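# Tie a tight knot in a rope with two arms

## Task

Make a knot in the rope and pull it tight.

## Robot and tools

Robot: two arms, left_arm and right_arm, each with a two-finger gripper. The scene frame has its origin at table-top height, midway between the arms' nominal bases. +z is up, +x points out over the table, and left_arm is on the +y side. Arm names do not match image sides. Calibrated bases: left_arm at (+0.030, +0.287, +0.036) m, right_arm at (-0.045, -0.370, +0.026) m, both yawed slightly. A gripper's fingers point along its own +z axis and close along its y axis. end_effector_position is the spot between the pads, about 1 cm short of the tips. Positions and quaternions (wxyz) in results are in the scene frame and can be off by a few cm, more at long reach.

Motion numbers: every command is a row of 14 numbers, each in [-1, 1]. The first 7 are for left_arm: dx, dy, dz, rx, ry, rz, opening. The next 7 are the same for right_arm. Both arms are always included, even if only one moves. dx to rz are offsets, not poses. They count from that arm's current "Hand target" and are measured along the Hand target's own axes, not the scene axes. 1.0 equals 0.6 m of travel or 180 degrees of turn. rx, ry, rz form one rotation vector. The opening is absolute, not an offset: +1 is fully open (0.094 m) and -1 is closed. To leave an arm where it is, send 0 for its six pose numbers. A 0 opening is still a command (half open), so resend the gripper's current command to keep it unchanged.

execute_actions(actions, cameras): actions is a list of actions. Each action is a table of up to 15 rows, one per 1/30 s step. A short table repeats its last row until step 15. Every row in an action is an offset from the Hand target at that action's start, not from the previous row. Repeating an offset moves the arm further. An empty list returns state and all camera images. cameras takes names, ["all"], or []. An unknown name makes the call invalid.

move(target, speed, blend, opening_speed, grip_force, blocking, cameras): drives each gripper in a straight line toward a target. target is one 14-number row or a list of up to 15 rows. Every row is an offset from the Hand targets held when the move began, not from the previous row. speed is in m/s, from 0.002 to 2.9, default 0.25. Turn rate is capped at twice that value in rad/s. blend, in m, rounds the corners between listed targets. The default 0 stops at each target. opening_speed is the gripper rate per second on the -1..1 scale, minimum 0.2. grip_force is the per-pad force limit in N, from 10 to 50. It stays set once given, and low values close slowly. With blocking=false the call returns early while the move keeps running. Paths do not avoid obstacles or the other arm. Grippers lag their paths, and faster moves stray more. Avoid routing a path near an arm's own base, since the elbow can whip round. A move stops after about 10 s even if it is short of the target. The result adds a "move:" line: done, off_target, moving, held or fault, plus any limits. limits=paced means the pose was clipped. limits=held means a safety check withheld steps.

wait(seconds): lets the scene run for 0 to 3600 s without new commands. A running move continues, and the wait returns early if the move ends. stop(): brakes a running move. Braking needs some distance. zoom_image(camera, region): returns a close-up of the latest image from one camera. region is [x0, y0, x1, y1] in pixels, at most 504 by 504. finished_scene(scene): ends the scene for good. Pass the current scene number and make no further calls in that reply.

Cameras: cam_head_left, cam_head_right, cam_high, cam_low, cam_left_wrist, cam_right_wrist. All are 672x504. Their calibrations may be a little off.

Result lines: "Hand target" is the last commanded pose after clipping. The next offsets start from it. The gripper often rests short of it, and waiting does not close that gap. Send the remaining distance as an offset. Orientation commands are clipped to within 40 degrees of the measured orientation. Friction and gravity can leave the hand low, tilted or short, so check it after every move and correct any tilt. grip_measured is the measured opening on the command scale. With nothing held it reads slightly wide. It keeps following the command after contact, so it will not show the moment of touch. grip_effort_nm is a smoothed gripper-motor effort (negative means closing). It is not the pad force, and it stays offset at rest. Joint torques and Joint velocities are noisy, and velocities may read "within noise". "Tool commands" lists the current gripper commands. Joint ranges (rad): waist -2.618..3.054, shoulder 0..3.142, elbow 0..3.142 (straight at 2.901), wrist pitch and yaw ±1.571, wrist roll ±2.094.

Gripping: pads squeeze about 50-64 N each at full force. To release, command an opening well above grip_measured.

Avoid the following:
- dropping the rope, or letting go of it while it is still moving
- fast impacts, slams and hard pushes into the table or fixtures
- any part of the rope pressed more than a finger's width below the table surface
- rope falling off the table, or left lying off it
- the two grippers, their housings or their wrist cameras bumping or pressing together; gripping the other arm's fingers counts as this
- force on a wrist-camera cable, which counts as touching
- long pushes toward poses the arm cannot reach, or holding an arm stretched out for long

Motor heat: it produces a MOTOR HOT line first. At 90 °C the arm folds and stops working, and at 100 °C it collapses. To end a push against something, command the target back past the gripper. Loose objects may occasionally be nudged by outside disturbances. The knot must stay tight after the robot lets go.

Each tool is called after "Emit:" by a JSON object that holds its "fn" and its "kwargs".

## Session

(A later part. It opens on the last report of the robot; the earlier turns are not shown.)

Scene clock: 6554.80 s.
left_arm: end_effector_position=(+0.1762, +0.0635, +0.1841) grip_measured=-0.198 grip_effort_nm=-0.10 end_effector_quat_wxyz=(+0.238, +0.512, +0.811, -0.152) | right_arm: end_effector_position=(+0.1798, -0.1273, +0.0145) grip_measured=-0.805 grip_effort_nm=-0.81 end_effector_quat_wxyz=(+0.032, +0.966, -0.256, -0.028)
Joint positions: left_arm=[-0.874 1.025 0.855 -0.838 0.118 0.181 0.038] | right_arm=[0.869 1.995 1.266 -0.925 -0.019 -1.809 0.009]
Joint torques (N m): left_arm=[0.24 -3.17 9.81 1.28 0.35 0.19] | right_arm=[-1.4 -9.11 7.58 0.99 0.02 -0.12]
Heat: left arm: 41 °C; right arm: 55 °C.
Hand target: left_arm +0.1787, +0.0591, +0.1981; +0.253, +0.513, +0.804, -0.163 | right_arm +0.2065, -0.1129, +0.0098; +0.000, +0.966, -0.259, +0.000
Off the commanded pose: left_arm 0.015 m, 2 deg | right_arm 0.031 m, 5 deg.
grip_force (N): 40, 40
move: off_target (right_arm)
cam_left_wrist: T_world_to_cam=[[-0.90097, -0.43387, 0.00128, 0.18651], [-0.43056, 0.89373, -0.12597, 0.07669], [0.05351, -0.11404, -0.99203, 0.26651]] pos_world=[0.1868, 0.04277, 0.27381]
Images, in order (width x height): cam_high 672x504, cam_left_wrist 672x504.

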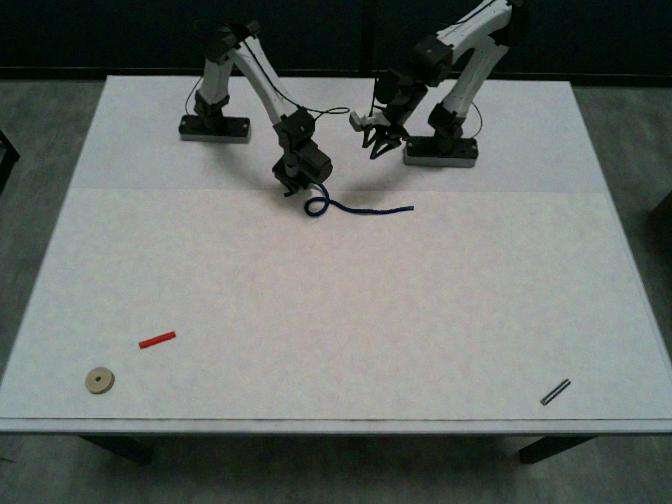

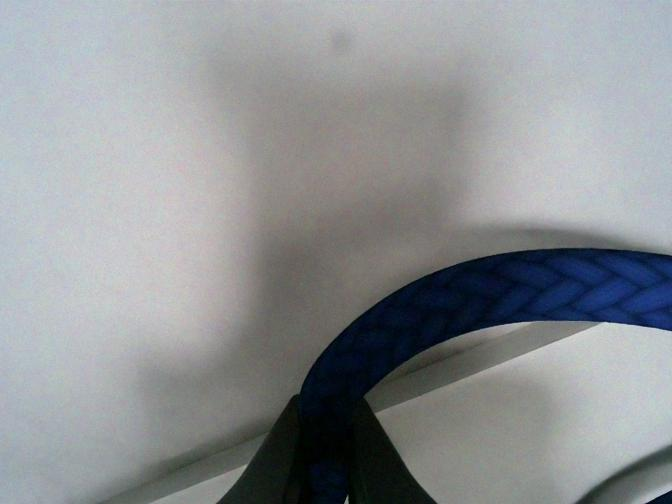

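Emit:
{"fn": "move", "kwargs": {"target": [0,0,0,0,0,0,-0.2,0,0,-0.012,0,0,0,-0.95], "speed": 0.1, "cameras": ["cam_left_wrist","cam_high"]}}

Emit:
{"fn": "zoom_image", "kwargs": {"camera": "cam_high", "region": [260, 150, 430, 270]}}

Scene clock: 6569.20 s.
left_arm: end_effector_position=(+0.1762, +0.0635, +0.1841) grip_measured=-0.198 grip_effort_nm=-0.10 end_effector_quat_wxyz=(+0.238, +0.512, +0.811, -0.152) | right_arm: end_effector_position=(+0.1969, -0.1172, +0.0200) grip_measured=-0.805 grip_effort_nm=-0.81 end_effector_quat_wxyz=(+0.006, +0.966, -0.260, -0.009)
Joint positions: left_arm=[-0.874 1.025 0.855 -0.838 0.118 0.181 0.038] | right_arm=[0.859 1.995 1.295 -0.89 -0.009 -1.811 0.009]
Joint torques (N m): left_arm=[0.25 -3.17 9.85 1.27 0.35 0.18] | right_arm=[-0.53 -9.95 6.65 0.54 -0.1 -0.11]
Heat: left arm: 41 °C; right arm: 53 °C.
Hand target: left_arm +0.1787, +0.0591, +0.1981; +0.253, +0.513, +0.804, -0.163 | right_arm +0.2066, -0.1129, +0.0170; +0.000, +0.966, -0.259, +0.000
Off the commanded pose: left_arm 0.015 m, 2 deg | right_arm 0.011 m, 1 deg.
grip_force (N): 40, 40
move: off_target (right_arm)
cam_left_wrist: T_world_to_cam=[[-0.90097, -0.43387, 0.00128, 0.18651], [-0.43056, 0.89373, -0.12597, 0.07669], [0.05351, -0.11404, -0.99203, 0.26651]] pos_world=[0.1868, 0.04277, 0.27381]
Images, in order (width x height): cam_high 672x504, cam_left_wrist 672x504.

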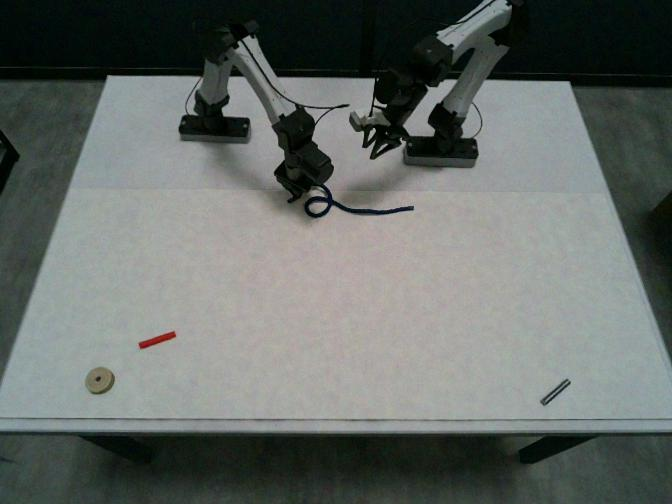

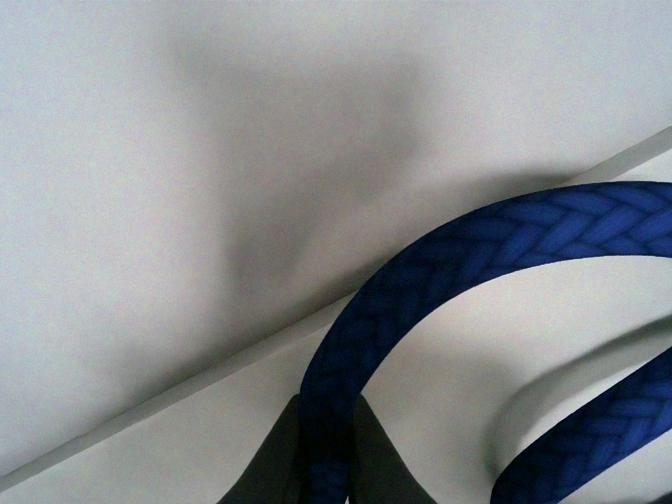

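Scaled by 2.965 from the camera's image (finer frame: 960x720).

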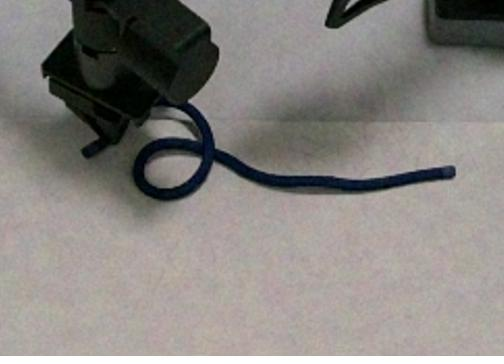

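Emit:
{"fn": "move", "kwargs": {"target": [[0,0,0,0,0,0,-0.2,0,0,0,0,0,0,-0.3],[0,0,0,0,0,0,-0.2,0,0,-0.16,0,0,0.5556,-0.3],[0,0,0,0,0,0,-0.2,0,0,-0.16,0,0,-0.861,-0.3]], "speed": 0.3, "opening_speed": 0.7, "cameras": ["cam_left_wrist","cam_high"]}}

Emit:
{"fn": "zoom_image", "kwargs": {"camera": "cam_high", "region": [260, 150, 430, 270]}}

Scene clock: 6630.17 s.
left_arm: end_effector_position=(+0.1761, +0.0636, +0.1841) grip_measured=-0.198 grip_effort_nm=-0.10 end_effector_quat_wxyz=(+0.238, +0.512, +0.811, -0.152) | right_arm: end_effector_position=(+0.2016, -0.1125, +0.1003) grip_measured=-0.303 grip_effort_nm=0.19 end_effector_quat_wxyz=(-0.008, +0.455, +0.890, -0.011)
Joint positions: left_arm=[-0.874 1.025 0.855 -0.839 0.118 0.181 0.038] | right_arm=[0.859 1.932 1.541 -1.205 -0.008 1.749 0.033]
Joint torques (N m): left_arm=[0.2 -3.22 9.84 1.27 0.36 0.18] | right_arm=[-0.51 -13.75 7.64 0.07 0.02 0.11]
Heat: left arm: 42 °C; right arm: 53 °C.
Hand target: left_arm +0.1786, +0.0592, +0.1980; +0.252, +0.513, +0.804, -0.163 | right_arm +0.2065, -0.1129, +0.1130; +0.000, +0.462, +0.887, +0.000
Off the commanded pose: left_arm 0.015 m, 2 deg | right_arm 0.014 m, 2 deg.
grip_force (N): 40, 40
move: off_target (right_arm)
cam_left_wrist: T_world_to_cam=[[-0.90098, -0.43386, 0.00133, 0.1864], [-0.43058, 0.89377, -0.1256, 0.07654], [0.05331, -0.11374, -0.99208, 0.26645]] pos_world=[0.1867, 0.04277, 0.27371]
Images, in order (width x height): cam_high 672x504, cam_left_wrist 672x504.

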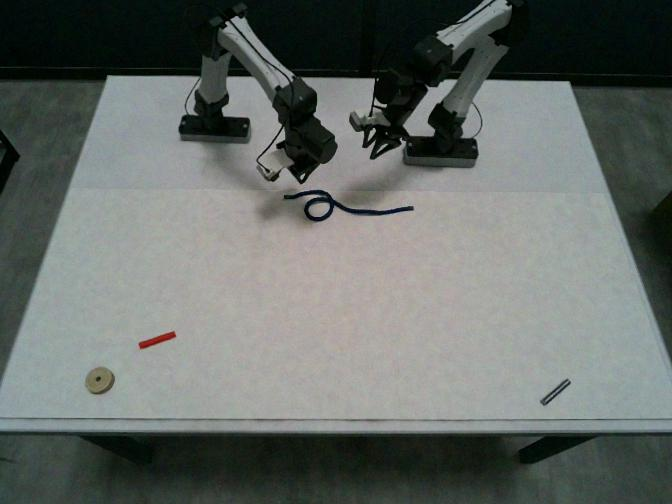

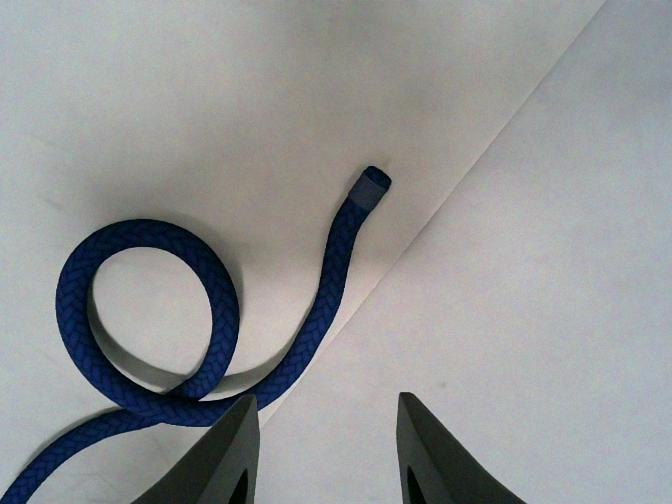

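Scaled by 2.965 from the camera's image (finer frame: 960x720).

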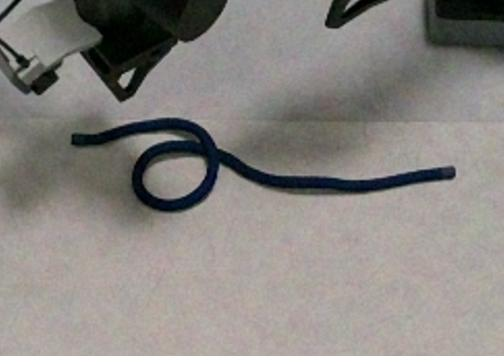

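Emit:
{"fn": "move", "kwargs": {"target": [0,0,0,0,0,0,-0.2,0.0288,0.0057,0.12,0,0,0,-0.4], "speed": 0.15, "cameras": ["cam_left_wrist"]}}

Scene clock: 6662.60 s.
left_arm: end_effector_position=(+0.1761, +0.0636, +0.1841) grip_measured=-0.198 grip_effort_nm=-0.10 end_effector_quat_wxyz=(+0.238, +0.512, +0.811, -0.152) | right_arm: end_effector_position=(+0.2005, -0.0973, +0.0511) grip_measured=-0.397 grip_effort_nm=-0.12 end_effector_quat_wxyz=(-0.002, +0.461, +0.887, +0.007)
Joint positions: left_arm=[-0.874 1.025 0.855 -0.839 0.118 0.181 0.038] | right_arm=[0.89 1.981 1.408 -0.985 -0.008 1.793 0.028]
Joint torques (N m): left_arm=[0.18 -3.23 9.92 1.25 0.35 0.18] | right_arm=[0.64 -10.02 4.6 0.57 0.02 0.1]
Heat: left arm: 43 °C; right arm: 58 °C.
Hand target: left_arm +0.1786, +0.0592, +0.1980; +0.252, +0.513, +0.804, -0.163 | right_arm +0.1994, -0.0968, +0.0410; +0.000, +0.462, +0.887, +0.000
Off the commanded pose: left_arm 0.015 m, 2 deg | right_arm 0.010 m, 1 deg.
grip_force (N): 40, 40
move: done
cam_left_wrist: T_world_to_cam=[[-0.90098, -0.43386, 0.00133, 0.1864], [-0.43058, 0.89377, -0.1256, 0.07654], [0.05331, -0.11374, -0.99208, 0.26645]] pos_world=[0.1867, 0.04277, 0.27371]

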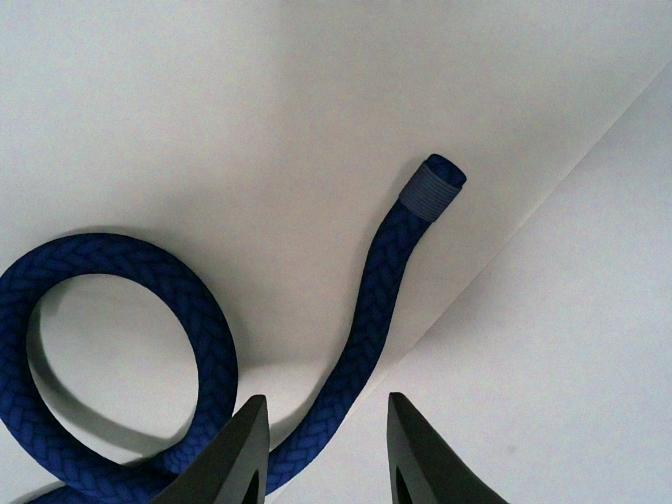

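Emit:
{"fn": "move", "kwargs": {"target": [[0,0,0,0,0,0,-0.2,0,-0.0157,0.0567,0,0,0,-0.4],[0,0,0,0,0,0,-0.2,0,-0.0157,0.0567,0,0,0,-0.95]], "speed": 0.1, "opening_speed": 0.7, "cameras": ["cam_left_wrist"]}}

Scene clock: 6676.63 s.
left_arm: end_effector_position=(+0.1761, +0.0636, +0.1841) grip_measured=-0.198 grip_effort_nm=-0.10 end_effector_quat_wxyz=(+0.238, +0.512, +0.811, -0.152) | right_arm: end_effector_position=(+0.1950, -0.1009, +0.0185) grip_measured=-0.808 grip_effort_nm=-0.78 end_effector_quat_wxyz=(-0.002, +0.462, +0.887, +0.010)
Joint positions: left_arm=[-0.874 1.025 0.855 -0.839 0.118 0.181 0.038] | right_arm=[0.894 2.001 1.297 -0.848 -0.008 1.8 0.009]
Joint torques (N m): left_arm=[0.2 -3.26 9.77 1.27 0.34 0.18] | right_arm=[0.77 -9.73 4.01 0.58 0.02 0.1]
Heat: left arm: 43 °C; right arm: 55 °C.
Hand target: left_arm +0.1786, +0.0592, +0.1980; +0.252, +0.513, +0.804, -0.163 | right_arm +0.1918, -0.1022, +0.0071; +0.000, +0.462, +0.887, +0.000
Off the commanded pose: left_arm 0.015 m, 2 deg | right_arm 0.012 m, 1 deg.
grip_force (N): 40, 40
move: off_target (right_arm); target 2's new opening was sent with right_arm's hand 0.012 m and 0 deg from that target
cam_left_wrist: T_world_to_cam=[[-0.90098, -0.43386, 0.00133, 0.1864], [-0.43058, 0.89377, -0.1256, 0.07654], [0.05331, -0.11374, -0.99208, 0.26645]] pos_world=[0.1867, 0.04277, 0.27371]

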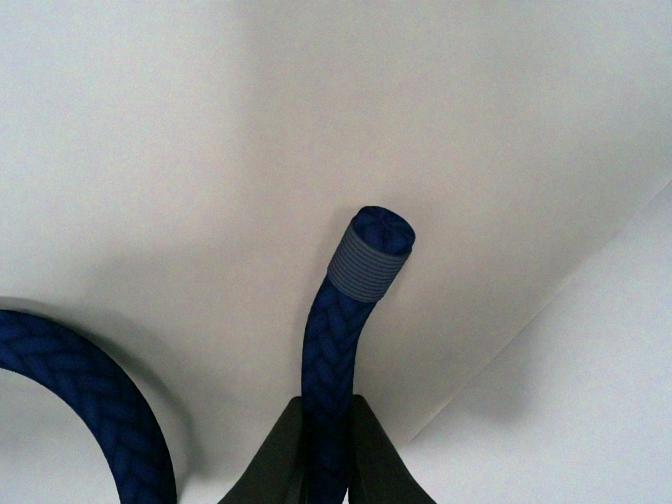

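Emit:
{"fn": "move", "kwargs": {"target": [[0,0,0,0,0,0,-0.2,0,0,0,0,0,0,-0.3],[0,0,0,0,0,0,-0.2,0,0,-0.17,0,0,0,-0.3],[0,0,0,0,0,0,-0.2,0.0997,0.1308,-0.17,0,0,-0.578,-0.3]], "speed": 0.25, "opening_speed": 0.7, "cameras": ["cam_left_wrist","cam_high"]}}

Emit:
{"fn": "zoom_image", "kwargs": {"camera": "cam_high", "region": [260, 150, 430, 270]}}

Scene clock: 6927.50 s.
left_arm: end_effector_position=(+0.1761, +0.0636, +0.1841) grip_measured=-0.198 grip_effort_nm=-0.10 end_effector_quat_wxyz=(+0.238, +0.512, +0.811, -0.152) | right_arm: end_effector_position=(+0.2104, -0.0503, +0.1130) grip_measured=-0.303 grip_effort_nm=0.19 end_effector_quat_wxyz=(+0.008, +0.004, +1.000, +0.017)
Joint positions: left_arm=[-0.874 1.025 0.855 -0.839 0.118 0.181 0.038] | right_arm=[0.949 2.078 1.801 -1.258 -0.008 0.903 0.033]
Joint torques (N m): left_arm=[0.27 -3.22 9.84 1.27 0.36 0.18] | right_arm=[0.03 -13.87 5.49 0.48 -0.08 0.09]
Heat: left arm: 46 °C; right arm: 46 °C.
Hand target: left_arm +0.1786, +0.0592, +0.1980; +0.252, +0.513, +0.804, -0.163 | right_arm +0.2102, -0.0508, +0.1129; +0.008, +0.009, +1.000, +0.017 (not the last commanded pose)
Off the commanded pose: left_arm 0.015 m, 2 deg | right_arm 0.044 m, 50 deg.
grip_force (N): 40, 40
move: held (right_arm; a check stopped the path); path passed 2 of 3 targets; limits=held
pose unreachable (right arm): on one or more control steps of this call, first in action 0 (counted from 0), this arm could not follow its commanded pose, so it was not sent that pose on those steps. It may still have moved: this result reports where it is.
cause: moving toward the commanded pose would bring a part of the arm too close to another arm (this arm's wrist (the part past joint 4) and the left arm's wrist camera, along the way the arms are being sent, or toward where that arm still pushes).
cam_left_wrist: T_world_to_cam=[[-0.90098, -0.43386, 0.00133, 0.1864], [-0.43058, 0.89377, -0.1256, 0.07654], [0.05331, -0.11374, -0.99208, 0.26645]] pos_world=[0.1867, 0.04277, 0.27371]
Images, in order (width x height): cam_high 672x504, cam_left_wrist 672x504.

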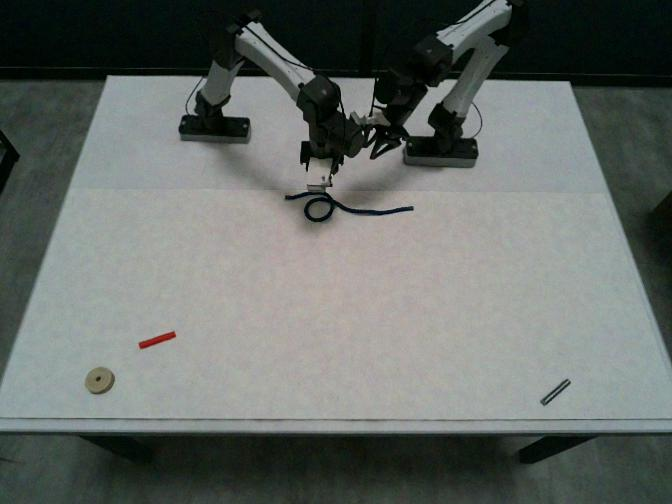

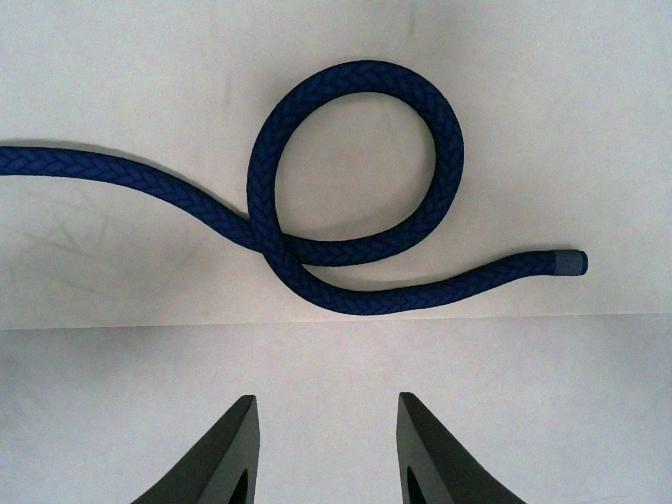

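Scaled by 2.965 from the camera's image (finer frame: 960x720).

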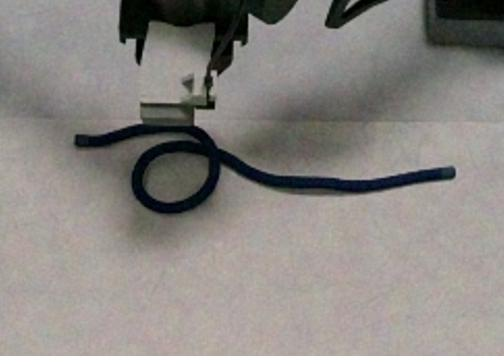

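Emit:
{"fn": "move", "kwargs": {"target": [[0.1485,0.0841,-0.1043,0,0,0,-0.2,0,0,0,0,0,0,-0.3],[0.1485,0.0841,-0.1043,0,0,0,-0.2,-0.0067,0.0583,0,0,0,-0.25,-0.3]], "speed": 0.25, "cameras": ["cam_left_wrist"]}}

Scene clock: 6970.13 s.
left_arm: end_effector_position=(+0.1758, +0.1813, +0.1880) grip_measured=-0.198 grip_effort_nm=-0.10 end_effector_quat_wxyz=(+0.241, +0.510, +0.810, -0.159) | right_arm: end_effector_position=(+0.2174, -0.0181, +0.1194) grip_measured=-0.303 grip_effort_nm=0.19 end_effector_quat_wxyz=(+0.024, -0.366, +0.930, +0.019)
Joint positions: left_arm=[-0.125 0.809 0.816 -1.225 0.478 0.874 0.038] | right_arm=[0.982 2.184 1.991 -1.317 -0.008 0.178 0.033]
Joint torques (N m): left_arm=[0.28 0.36 9.24 0.81 0.59 0.21] | right_arm=[0.77 -12.14 7.79 0.35 -0.1 -0.11]
Heat: left arm: 46 °C; right arm: 55 °C.
Hand target: left_arm +0.1785, +0.1791, +0.1982; +0.253, +0.513, +0.804, -0.163 | right_arm +0.2148, -0.0160, +0.1141; +0.014, -0.374, +0.927, +0.012
Off the commanded pose: left_arm 0.011 m, 2 deg | right_arm 0.006 m, 2 deg.
grip_force (N): 40, 40
move: off_target (left_arm)
cam_left_wrist: T_world_to_cam=[[-0.90106, -0.43357, 0.01081, 0.23546], [-0.43076, 0.89177, -0.13849, -0.02557], [0.05041, -0.12944, -0.9903, 0.28686]] pos_world=[0.18669, 0.16203, 0.27799]

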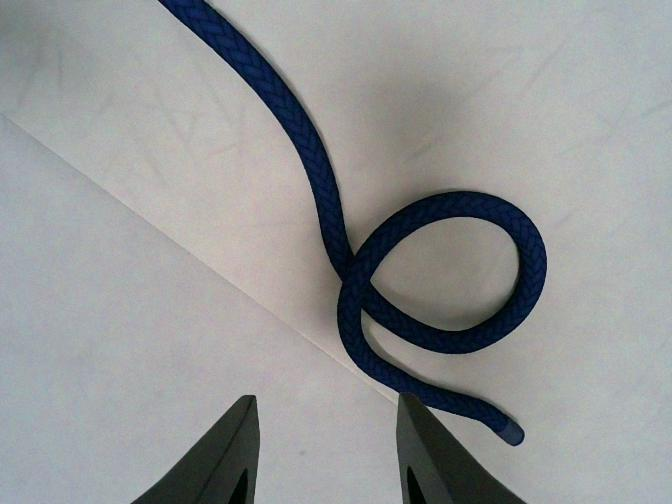

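Emit:
{"fn": "move", "kwargs": {"target": [0,0,0,0,0,0,-0.2,0.0183,-0.015,0.118,0,0,0,-0.2], "speed": 0.2, "cameras": ["cam_left_wrist"]}}

Scene clock: 6981.80 s.
left_arm: end_effector_position=(+0.1758, +0.1813, +0.1880) grip_measured=-0.198 grip_effort_nm=-0.10 end_effector_quat_wxyz=(+0.241, +0.510, +0.810, -0.159) | right_arm: end_effector_position=(+0.2118, -0.0255, +0.0530) grip_measured=-0.203 grip_effort_nm=0.19 end_effector_quat_wxyz=(+0.017, -0.374, +0.927, +0.015)
Joint positions: left_arm=[-0.125 0.809 0.816 -1.225 0.478 0.874 0.038] | right_arm=[0.982 2.184 1.727 -1.067 -0.008 0.162 0.037]
Joint torques (N m): left_arm=[0.27 0.27 9.28 0.82 0.6 0.2] | right_arm=[-0.55 -12.93 4.7 0.74 -0.11 -0.1]
Heat: left arm: 46 °C; right arm: 55 °C.
Hand target: left_arm +0.1785, +0.1791, +0.1982; +0.253, +0.513, +0.804, -0.163 | right_arm +0.2143, -0.0277, +0.0429; +0.014, -0.374, +0.927, +0.012
Off the commanded pose: left_arm 0.011 m, 2 deg | right_arm 0.011 m, 1 deg.
grip_force (N): 40, 40
move: off_target (right_arm)
cam_left_wrist: T_world_to_cam=[[-0.90106, -0.43357, 0.01081, 0.23546], [-0.43076, 0.89177, -0.13849, -0.02557], [0.05041, -0.12944, -0.9903, 0.28686]] pos_world=[0.18669, 0.16203, 0.27799]

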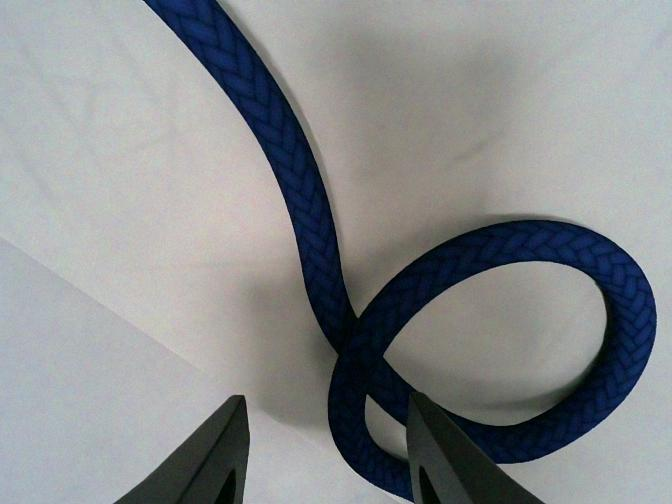

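Emit:
{"fn": "move", "kwargs": {"target": [[0,0,0,0,0,0,-0.2,0.01,-0.0117,0.0598,0,0,0,-0.2],[0,0,0,0,0,0,-0.2,0.01,-0.0117,0.0598,0,0,0,-0.9]], "speed": 0.15, "opening_speed": 0.7, "cameras": ["cam_left_wrist"]}}

Emit:
{"fn": "move", "kwargs": {"target": [[0,0,0,0,0,0,-0.2,0,0,-0.0967,0,0,0,-0.9],[0,0,0,0,0,0,-0.2,-0.0461,0.0597,-0.0967,0,0,0,-0.9],[0,0,0,0,0,0,-0.2,-0.0461,0.0597,0.0,0,0,0,-0.9]], "speed": 0.2}}

Emit:
{"fn": "move", "kwargs": {"target": [[0,0,0,0,0,0,-0.2,0,0,0,0,0,0,-0.3],[0,0,0,0,0,0,-0.2,0,0,-0.18,0,0,0,-0.3],[0,0,0,0,0,0,-0.2,0.12,-0.06,-0.18,0,0,0.25,-0.3]], "speed": 0.25, "opening_speed": 0.7, "cameras": ["cam_left_wrist","cam_high"]}}

Scene clock: 7001.77 s.
left_arm: end_effector_position=(+0.1758, +0.1813, +0.1880) grip_measured=-0.198 grip_effort_nm=-0.10 end_effector_quat_wxyz=(+0.241, +0.510, +0.810, -0.159) | right_arm: end_effector_position=(+0.2147, -0.0320, +0.0210) grip_measured=-0.790 grip_effort_nm=-0.77 end_effector_quat_wxyz=(+0.023, -0.374, +0.927, +0.017)
Joint positions: left_arm=[-0.125 0.809 0.816 -1.225 0.478 0.874 0.038] | right_arm=[0.968 2.196 1.613 -0.931 -0.007 0.148 0.01]
Joint torques (N m): left_arm=[0.18 0.29 9.28 0.8 0.61 0.21] | right_arm=[-0.51 -11.79 4.55 0.77 -0.12 -0.1]
Heat: left arm: 46 °C; right arm: 55 °C.
Hand target: left_arm +0.1785, +0.1791, +0.1982; +0.253, +0.513, +0.804, -0.163 | right_arm +0.2155, -0.0357, +0.0068; +0.014, -0.374, +0.927, +0.012
Off the commanded pose: left_arm 0.011 m, 2 deg | right_arm 0.015 m, 1 deg.
grip_force (N): 40, 40
move: off_target (right_arm); target 2's new opening was sent with right_arm's hand 0.014 m and 1 deg from that target
cam_left_wrist: T_world_to_cam=[[-0.90106, -0.43357, 0.01081, 0.23546], [-0.43076, 0.89177, -0.13849, -0.02557], [0.05041, -0.12944, -0.9903, 0.28686]] pos_world=[0.18669, 0.16203, 0.27799]

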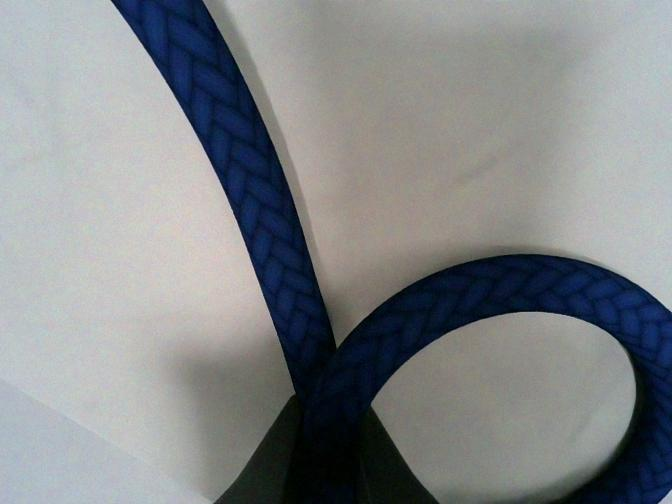

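Scene clock: 7004.93 s.
left_arm: end_effector_position=(+0.1758, +0.1813, +0.1880) grip_measured=-0.198 grip_effort_nm=-0.10 end_effector_quat_wxyz=(+0.241, +0.510, +0.810, -0.159) | right_arm: end_effector_position=(+0.2070, +0.0036, +0.0206) grip_measured=-0.791 grip_effort_nm=-0.81 end_effector_quat_wxyz=(+0.008, -0.378, +0.926, +0.010)
Joint positions: left_arm=[-0.125 0.809 0.816 -1.225 0.478 0.874 0.038] | right_arm=[1.03 2.324 1.83 -1.053 -0.008 0.201 0.01]
Joint torques (N m): left_arm=[0.27 0.36 9.26 0.8 0.6 0.19] | right_arm=[0.17 -13.12 5.31 0.96 -0.09 0.1]
Heat: left arm: 46 °C; right arm: 55 °C.
Hand target: left_arm +0.1785, +0.1791, +0.1982; +0.253, +0.513, +0.804, -0.163 | right_arm +0.2106, +0.0092, +0.0081; +0.014, -0.374, +0.927, +0.012
Off the commanded pose: left_arm 0.011 m, 2 deg | right_arm 0.014 m, 1 deg.
grip_force (N): 40, 40
move: off_target (right_arm)

Scene clock: 7010.07 s.
left_arm: end_effector_position=(+0.1758, +0.1813, +0.1880) grip_measured=-0.198 grip_effort_nm=-0.10 end_effector_quat_wxyz=(+0.241, +0.510, +0.810, -0.159) | right_arm: end_effector_position=(+0.1784, -0.0703, +0.1070) grip_measured=-0.303 grip_effort_nm=0.19 end_effector_quat_wxyz=(-0.002, +0.001, +1.000, +0.003)
Joint positions: left_arm=[-0.125 0.809 0.816 -1.225 0.478 0.874 0.038] | right_arm=[0.982 1.969 1.619 -1.218 -0.008 0.929 0.033]
Joint torques (N m): left_arm=[0.21 0.34 9.22 0.81 0.6 0.21] | right_arm=[-0.54 -14.98 4.68 0.61 -0.07 0.11]
Heat: left arm: 46 °C; right arm: 56 °C.
Hand target: left_arm +0.1785, +0.1791, +0.1982; +0.253, +0.513, +0.804, -0.163 | right_arm +0.1819, -0.0702, +0.1131; +0.008, +0.009, +1.000, +0.017
Off the commanded pose: left_arm 0.011 m, 2 deg | right_arm 0.007 m, 2 deg.
grip_force (N): 40, 40
move: done
cam_left_wrist: T_world_to_cam=[[-0.90106, -0.43357, 0.01081, 0.23546], [-0.43076, 0.89177, -0.13849, -0.02557], [0.05041, -0.12944, -0.9903, 0.28686]] pos_world=[0.18669, 0.16203, 0.27799]
Images, in order (width x height): cam_high 672x504, cam_left_wrist 672x504.

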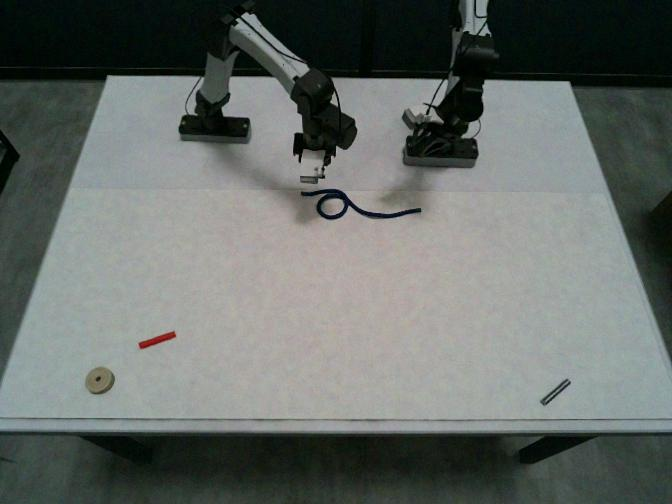

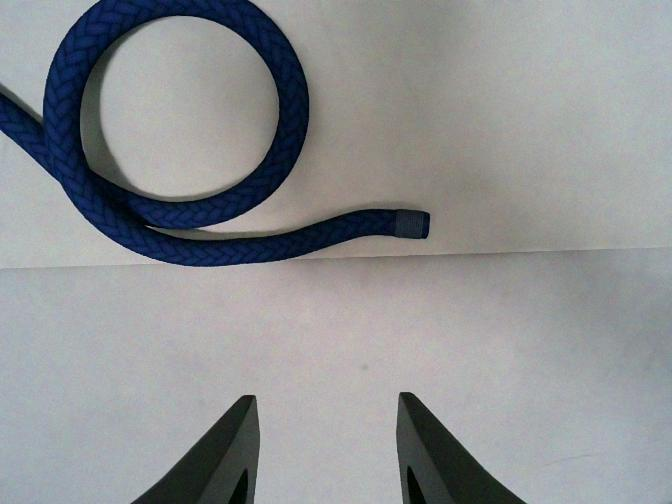

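Emit:
{"fn": "move", "kwargs": {"target": [0,0,0,0,0,0,-0.2,-0.0952,0.0172,0.105,0,0,0,-0.3], "speed": 0.2, "cameras": ["cam_left_wrist"]}}

Scene clock: 7191.53 s.
left_arm: end_effector_position=(+0.1758, +0.1813, +0.1880) grip_measured=-0.198 grip_effort_nm=-0.10 end_effector_quat_wxyz=(+0.241, +0.510, +0.810, -0.159) | right_arm: end_effector_position=(+0.2327, -0.0644, +0.0566) grip_measured=-0.303 grip_effort_nm=0.19 end_effector_quat_wxyz=(+0.005, +0.011, +1.000, +0.011)
Joint positions: left_arm=[-0.125 0.809 0.816 -1.225 0.478 0.874 0.038] | right_arm=[0.885 2.137 1.667 -1.078 -0.008 0.852 0.033]
Joint torques (N m): left_arm=[0.25 0.21 9.33 0.81 0.61 0.21] | right_arm=[-0.39 -11.32 7.51 0.64 -0.11 -0.1]
Heat: left arm: 46 °C; right arm: 62 °C.
Hand target: left_arm +0.1785, +0.1791, +0.1982; +0.253, +0.513, +0.804, -0.163 | right_arm +0.2403, -0.0589, +0.0514; +0.008, +0.009, +1.000, +0.017
Off the commanded pose: left_arm 0.011 m, 2 deg | right_arm 0.011 m, 1 deg.
grip_force (N): 40, 40
move: off_target (right_arm)
cam_left_wrist: T_world_to_cam=[[-0.90106, -0.43357, 0.01081, 0.23546], [-0.43076, 0.89177, -0.13849, -0.02557], [0.05041, -0.12944, -0.9903, 0.28686]] pos_world=[0.18669, 0.16203, 0.27799]

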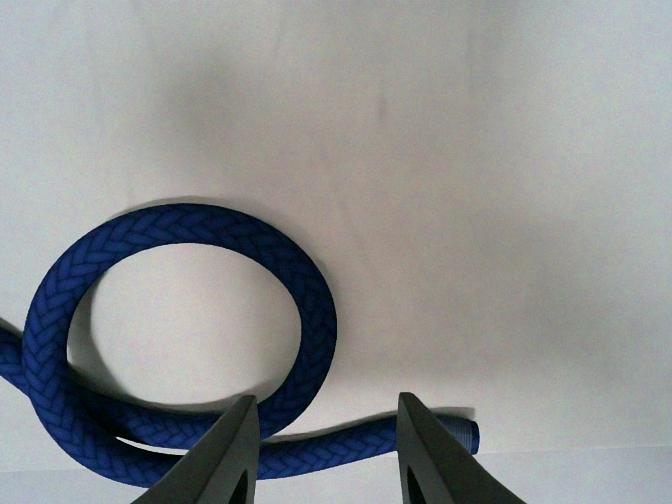

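Emit:
{"fn": "move", "kwargs": {"target": [[0,0,0,0,0,0,-0.2,0,0.008,0.074,0,0,0,-0.3],[0,0,0,0,0,0,-0.2,0,0.008,0.074,0,0,0,-0.95],[0,0,0,0,0,0,-0.2,-0.025,-0.0587,0.062,0,0,0,-0.95]], "speed": 0.1, "opening_speed": 0.7, "cameras": ["cam_left_wrist","cam_high"]}}

Emit:
{"fn": "zoom_image", "kwargs": {"camera": "cam_high", "region": [260, 150, 430, 270]}}

Scene clock: 7207.13 s.
left_arm: end_effector_position=(+0.1758, +0.1813, +0.1880) grip_measured=-0.198 grip_effort_nm=-0.10 end_effector_quat_wxyz=(+0.241, +0.510, +0.810, -0.159) | right_arm: end_effector_position=(+0.2549, -0.0828, +0.0179) grip_measured=-0.807 grip_effort_nm=-0.81 end_effector_quat_wxyz=(+0.009, +0.007, +1.000, +0.028)
Joint positions: left_arm=[-0.125 0.809 0.816 -1.225 0.478 0.874 0.038] | right_arm=[0.808 2.166 1.55 -0.905 -0.028 0.768 0.009]
Joint torques (N m): left_arm=[0.25 0.29 9.17 0.79 0.59 0.2] | right_arm=[-0.98 -14.39 3.49 0.56 0.06 -0.1]
Heat: left arm: 46 °C; right arm: 59 °C.
Hand target: left_arm +0.1785, +0.1791, +0.1982; +0.253, +0.513, +0.804, -0.163 | right_arm +0.2553, -0.0931, +0.0133; +0.008, +0.009, +1.000, +0.017
Off the commanded pose: left_arm 0.011 m, 2 deg | right_arm 0.011 m, 1 deg.
grip_force (N): 40, 40
move: off_target (right_arm); target 2's new opening was sent with right_arm's hand 0.014 m and 0 deg from that target
cam_left_wrist: T_world_to_cam=[[-0.90106, -0.43357, 0.01081, 0.23546], [-0.43076, 0.89177, -0.13849, -0.02557], [0.05041, -0.12944, -0.9903, 0.28686]] pos_world=[0.18669, 0.16203, 0.27799]
Images, in order (width x height): cam_high 672x504, cam_left_wrist 672x504.

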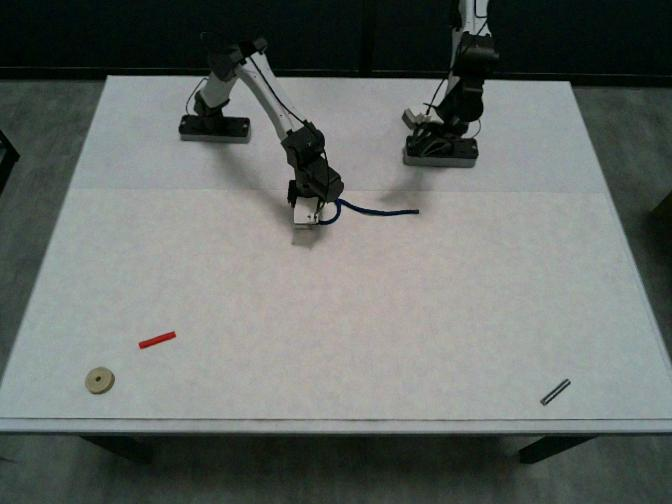

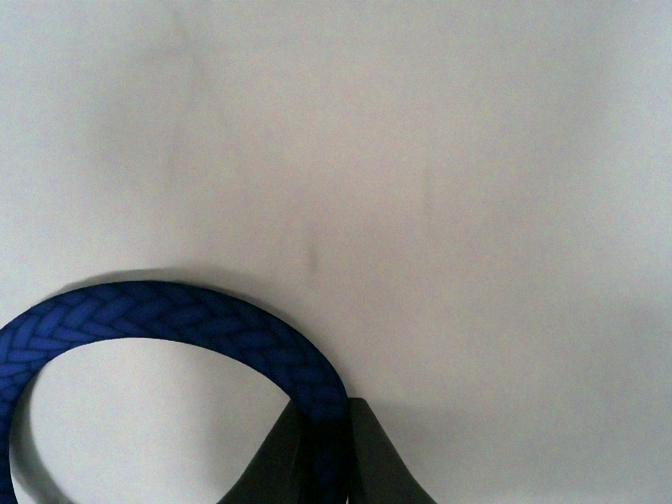

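Scaled by 2.965 from the camera's image (finer frame: 960x720).

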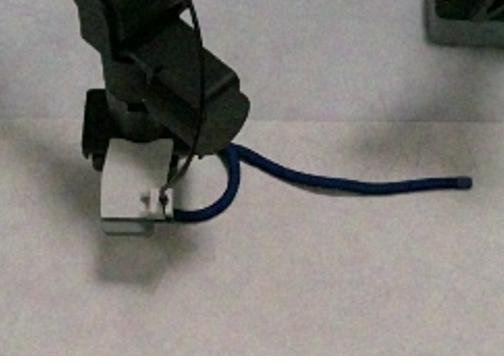

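Emit:
{"fn": "execute_actions", "kwargs": {"actions": [], "cameras": ["cam_low","cam_head_right","cam_head_left","cam_right_wrist"]}}

Scene clock: 7215.37 s.
left_arm: end_effector_position=(+0.1758, +0.1813, +0.1880) grip_measured=-0.198 grip_effort_nm=-0.10 end_effector_quat_wxyz=(+0.241, +0.510, +0.810, -0.159) | right_arm: end_effector_position=(+0.2548, -0.0829, +0.0178) grip_measured=-0.807 grip_effort_nm=-0.81 end_effector_quat_wxyz=(+0.008, +0.007, +1.000, +0.027)
Joint positions: left_arm=[-0.125 0.809 0.816 -1.225 0.478 0.874 0.038] | right_arm=[0.808 2.166 1.55 -0.905 -0.028 0.767 0.009]
Joint velocities: within noise
Joint torques (N m): left_arm=[0.2 0.31 9.2 0.82 0.59 0.21] | right_arm=[-0.99 -14.37 3.45 0.58 0.07 -0.1]
Heat: left arm: 46 °C; right arm: 60 °C.
Hand target: left_arm +0.1785, +0.1791, +0.1982; +0.253, +0.513, +0.804, -0.163 | right_arm +0.2552, -0.0931, +0.0132; +0.008, +0.009, +1.000, +0.017
Tool commands: left_gripper/opening=-0.2 right_gripper/opening=-0.95
Off the commanded pose: left_arm 0.011 m, 2 deg | right_arm 0.011 m, 1 deg.
grip_force (N): 40, 40
camera_calibration:
cam_right_wrist: T_world_to_cam=[[-0.00196, -0.99914, -0.04143, -0.08507], [-0.92224, -0.01421, 0.38636, 0.26754], [-0.38662, 0.03896, -0.92142, 0.20824]] pos_world=[0.32708, -0.08931, 0.08498]
Images, in order (width x height): cam_head_left 672x504, cam_head_right 672x504, cam_low 672x504, cam_right_wrist 672x504.

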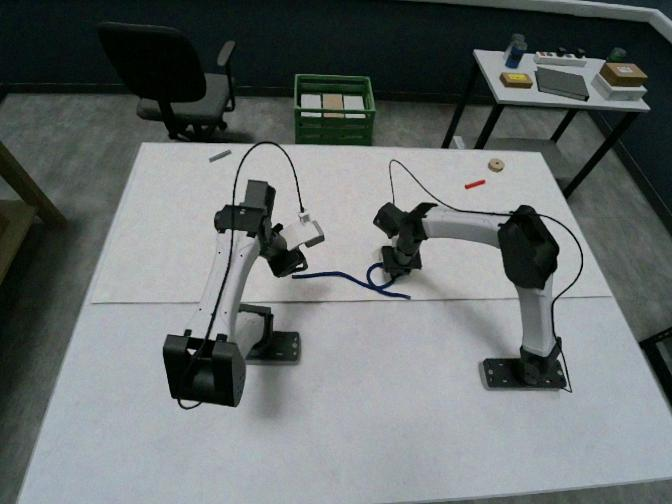

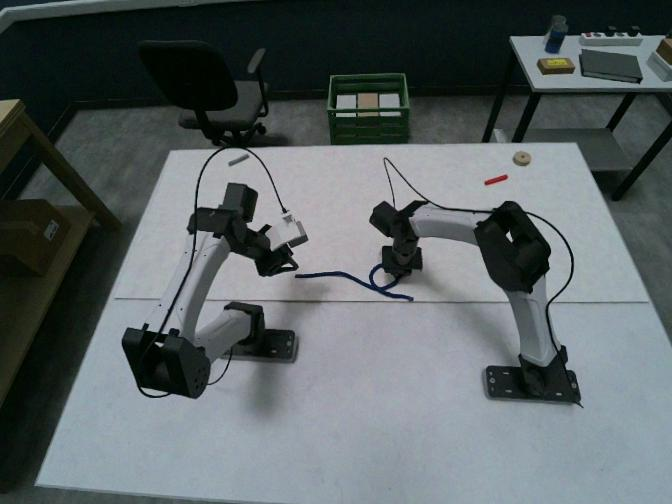

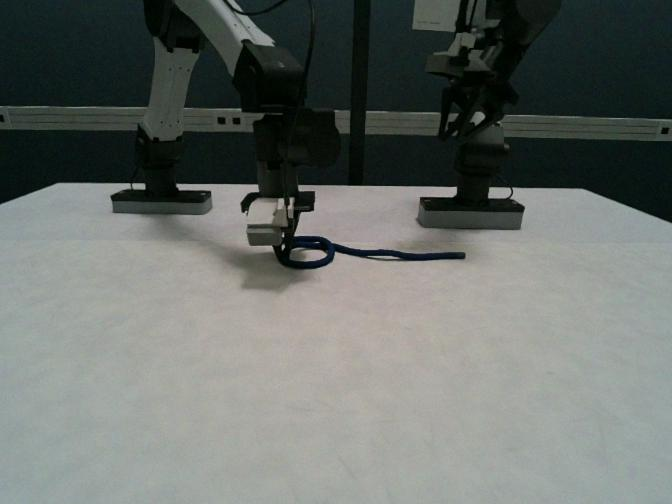

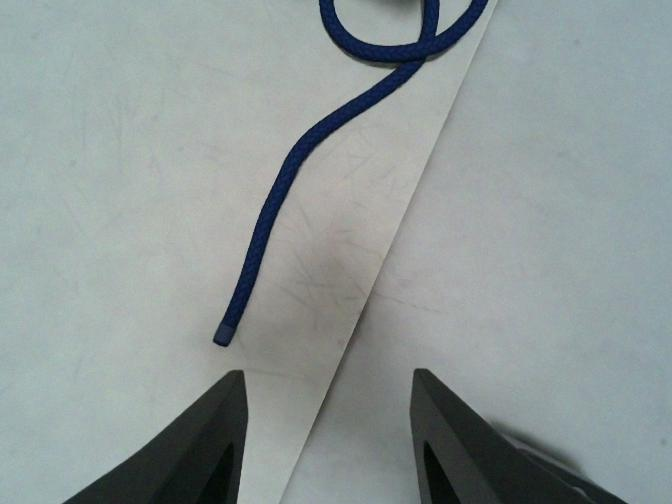

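Emit:
{"fn": "zoom_image", "kwargs": {"camera": "cam_head_right", "region": [320, 220, 450, 320]}}

Scaled by 3.877 from the camera's image (finer frame: 960x720).

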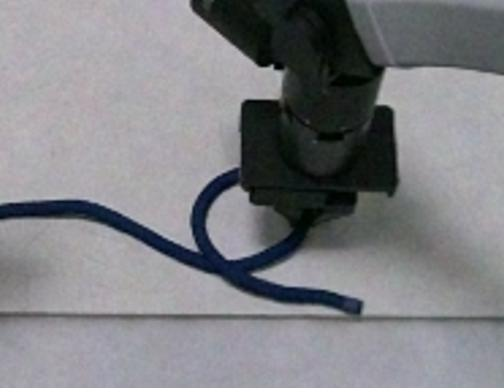

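Emit:
{"fn": "move", "kwargs": {"target": [[0,0,0,0,0,0,-0.2,0,0,-0.0863,0,0,0,-0.95],[0,0,0,0,0,0,-0.2,0.1417,-0.095,-0.0863,0,0,0,-0.95]], "speed": 0.12, "cameras": ["cam_head_right","cam_head_left"]}}

Emit:
{"fn": "zoom_image", "kwargs": {"camera": "cam_head_right", "region": [320, 220, 450, 320]}}

Scene clock: 7242.70 s.
left_arm: end_effector_position=(+0.1758, +0.1813, +0.1880) grip_measured=-0.198 grip_effort_nm=-0.10 end_effector_quat_wxyz=(+0.241, +0.510, +0.810, -0.159) | right_arm: end_effector_position=(+0.1670, -0.1524, +0.0585) grip_measured=-0.807 grip_effort_nm=-0.81 end_effector_quat_wxyz=(-0.007, +0.009, +1.000, +0.010)
Joint positions: left_arm=[-0.125 0.809 0.816 -1.225 0.478 0.874 0.038] | right_arm=[0.841 1.753 1.137 -0.95 -0.024 0.804 0.009]
Joint torques (N m): left_arm=[0.23 0.32 9.22 0.81 0.6 0.22] | right_arm=[0.79 -11.7 4.38 0.63 0.04 0.11]
Heat: left arm: 46 °C; right arm: 61 °C.
Hand target: left_arm +0.1785, +0.1791, +0.1982; +0.253, +0.513, +0.804, -0.163 | right_arm +0.1683, -0.1502, +0.0618; +0.008, +0.009, +1.000, +0.017
Off the commanded pose: left_arm 0.011 m, 2 deg | right_arm 0.004 m, 2 deg.
grip_force (N): 40, 40
move: done
Images, in order (width x height): cam_head_left 672x504, cam_head_right 672x504.

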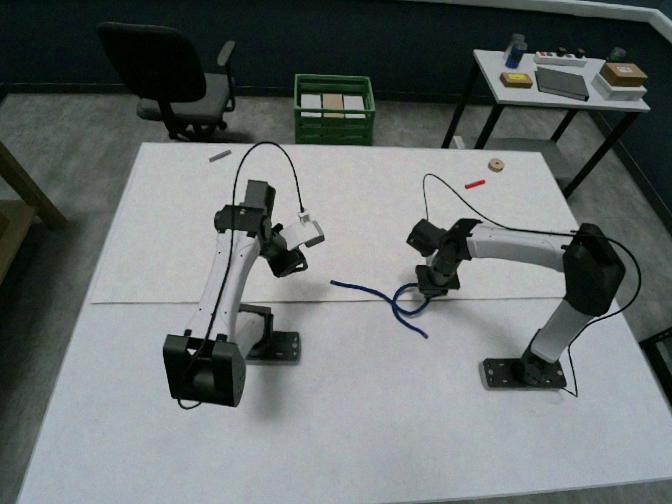

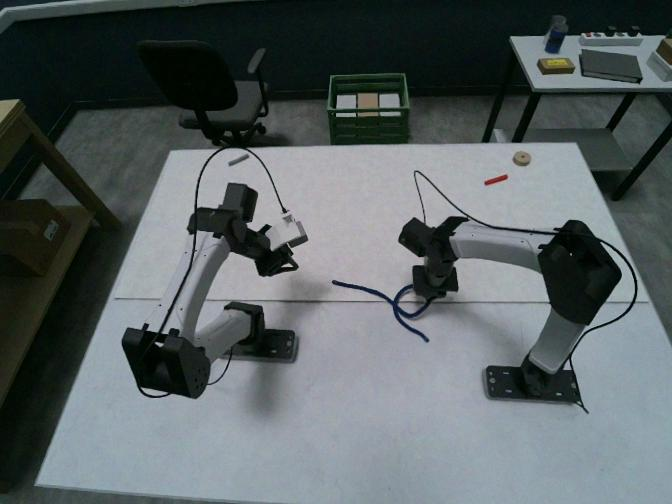

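Scaled by 3.877 from the camera's image (finer frame: 960x720).

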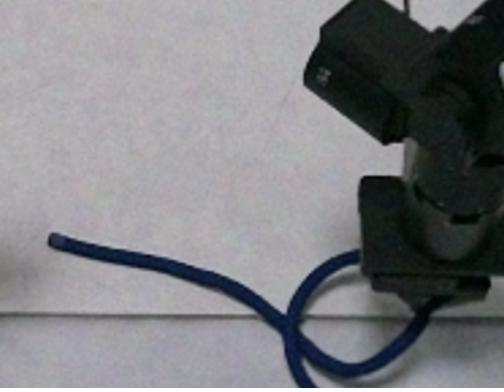

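Emit:
{"fn": "move", "kwargs": {"target": [[0,0,0,0,0,0,-0.2,0,0,0.09,0,0,0,-0.95],[0,0,0,0,0,0,-0.2,0,0,0.09,0,0,0,-0.3],[0,0,0,0,0,0,-0.2,0,0,-0.09,0,0,0,-0.3],[0,0,0,0,0,0,-0.2,0.01,0.1333,-0.09,0,0,-0.1667,-0.3]], "speed": 0.2, "opening_speed": 0.7, "cameras": ["cam_left_wrist","cam_high"]}}

Scene clock: 7713.83 s.
left_arm: end_effector_position=(+0.1758, +0.1813, +0.1880) grip_measured=-0.198 grip_effort_nm=-0.10 end_effector_quat_wxyz=(+0.241, +0.510, +0.810, -0.159) | right_arm: end_effector_position=(+0.1627, -0.0731, +0.1199) grip_measured=-0.303 grip_effort_nm=0.19 end_effector_quat_wxyz=(+0.016, -0.243, +0.970, +0.025)
Joint positions: left_arm=[-0.125 0.809 0.816 -1.225 0.478 0.874 0.038] | right_arm=[1.008 1.868 1.532 -1.179 -0.017 0.463 0.033]
Joint torques (N m): left_arm=[0.18 0.28 9.24 0.8 0.6 0.21] | right_arm=[0.64 -9.33 7.79 0.35 0.02 -0.08]
Heat: left arm: 47 °C; right arm: 51 °C.
Hand target: left_arm +0.1785, +0.1791, +0.1982; +0.253, +0.513, +0.804, -0.163 | right_arm +0.1629, -0.0720, +0.1183; +0.012, -0.250, +0.968, +0.014
Off the commanded pose: left_arm 0.011 m, 2 deg | right_arm 0.002 m, 2 deg.
grip_force (N): 40, 40
move: done
cam_left_wrist: T_world_to_cam=[[-0.90106, -0.43357, 0.01081, 0.23546], [-0.43076, 0.89177, -0.13849, -0.02557], [0.05041, -0.12944, -0.9903, 0.28686]] pos_world=[0.18669, 0.16203, 0.27799]
Images, in order (width x height): cam_high 672x504, cam_left_wrist 672x504.

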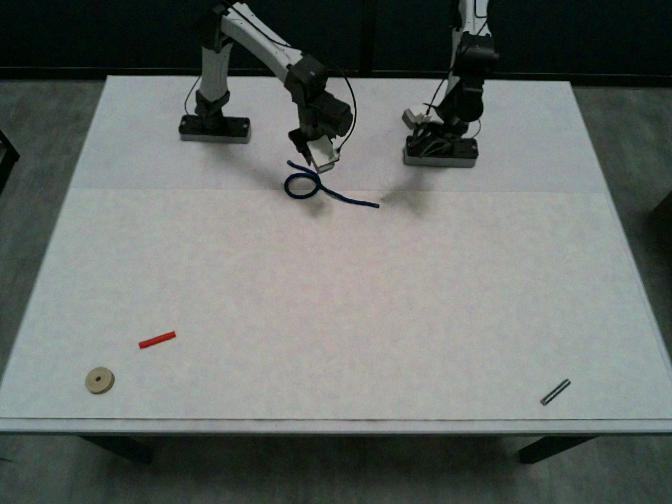

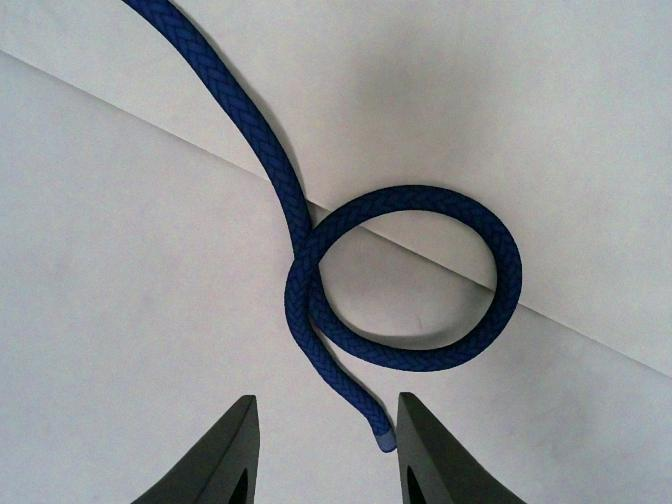

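Emit:
{"fn": "move", "kwargs": {"target": [0,0,0,0,0,0,-0.2,0.003,0.025,0.12,0,0,0,-0.2], "speed": 0.2, "cameras": ["cam_left_wrist"]}}

Scene clock: 7732.53 s.
left_arm: end_effector_position=(+0.1758, +0.1813, +0.1880) grip_measured=-0.198 grip_effort_nm=-0.10 end_effector_quat_wxyz=(+0.241, +0.510, +0.810, -0.159) | right_arm: end_effector_position=(+0.1556, -0.0580, +0.0567) grip_measured=-0.203 grip_effort_nm=0.19 end_effector_quat_wxyz=(+0.012, -0.251, +0.968, +0.022)
Joint positions: left_arm=[-0.125 0.809 0.816 -1.225 0.478 0.874 0.038] | right_arm=[1.048 1.958 1.397 -0.962 -0.016 0.486 0.037]
Joint torques (N m): left_arm=[0.21 0.31 9.26 0.82 0.59 0.22] | right_arm=[0.68 -9.98 4.88 0.74 0.02 0.11]
Heat: left arm: 47 °C; right arm: 50 °C.
Hand target: left_arm +0.1785, +0.1791, +0.1982; +0.253, +0.513, +0.804, -0.163 | right_arm +0.1553, -0.0573, +0.0466; +0.012, -0.250, +0.968, +0.014
Off the commanded pose: left_arm 0.011 m, 2 deg | right_arm 0.010 m, 1 deg.
grip_force (N): 40, 40
move: done
cam_left_wrist: T_world_to_cam=[[-0.90106, -0.43357, 0.01081, 0.23546], [-0.43076, 0.89177, -0.13849, -0.02557], [0.05041, -0.12944, -0.9903, 0.28686]] pos_world=[0.18669, 0.16203, 0.27799]

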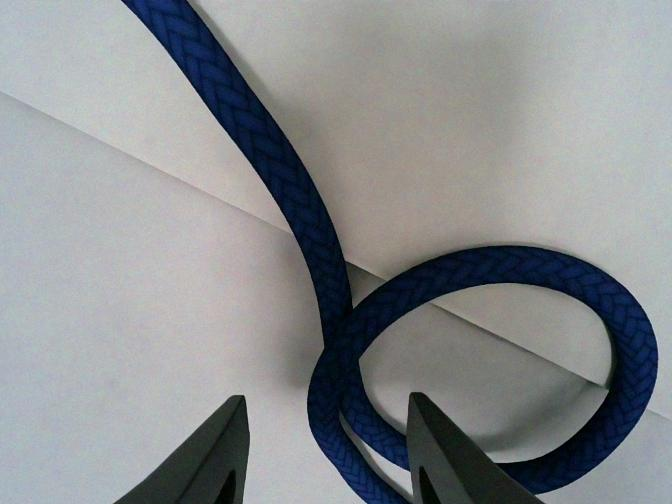

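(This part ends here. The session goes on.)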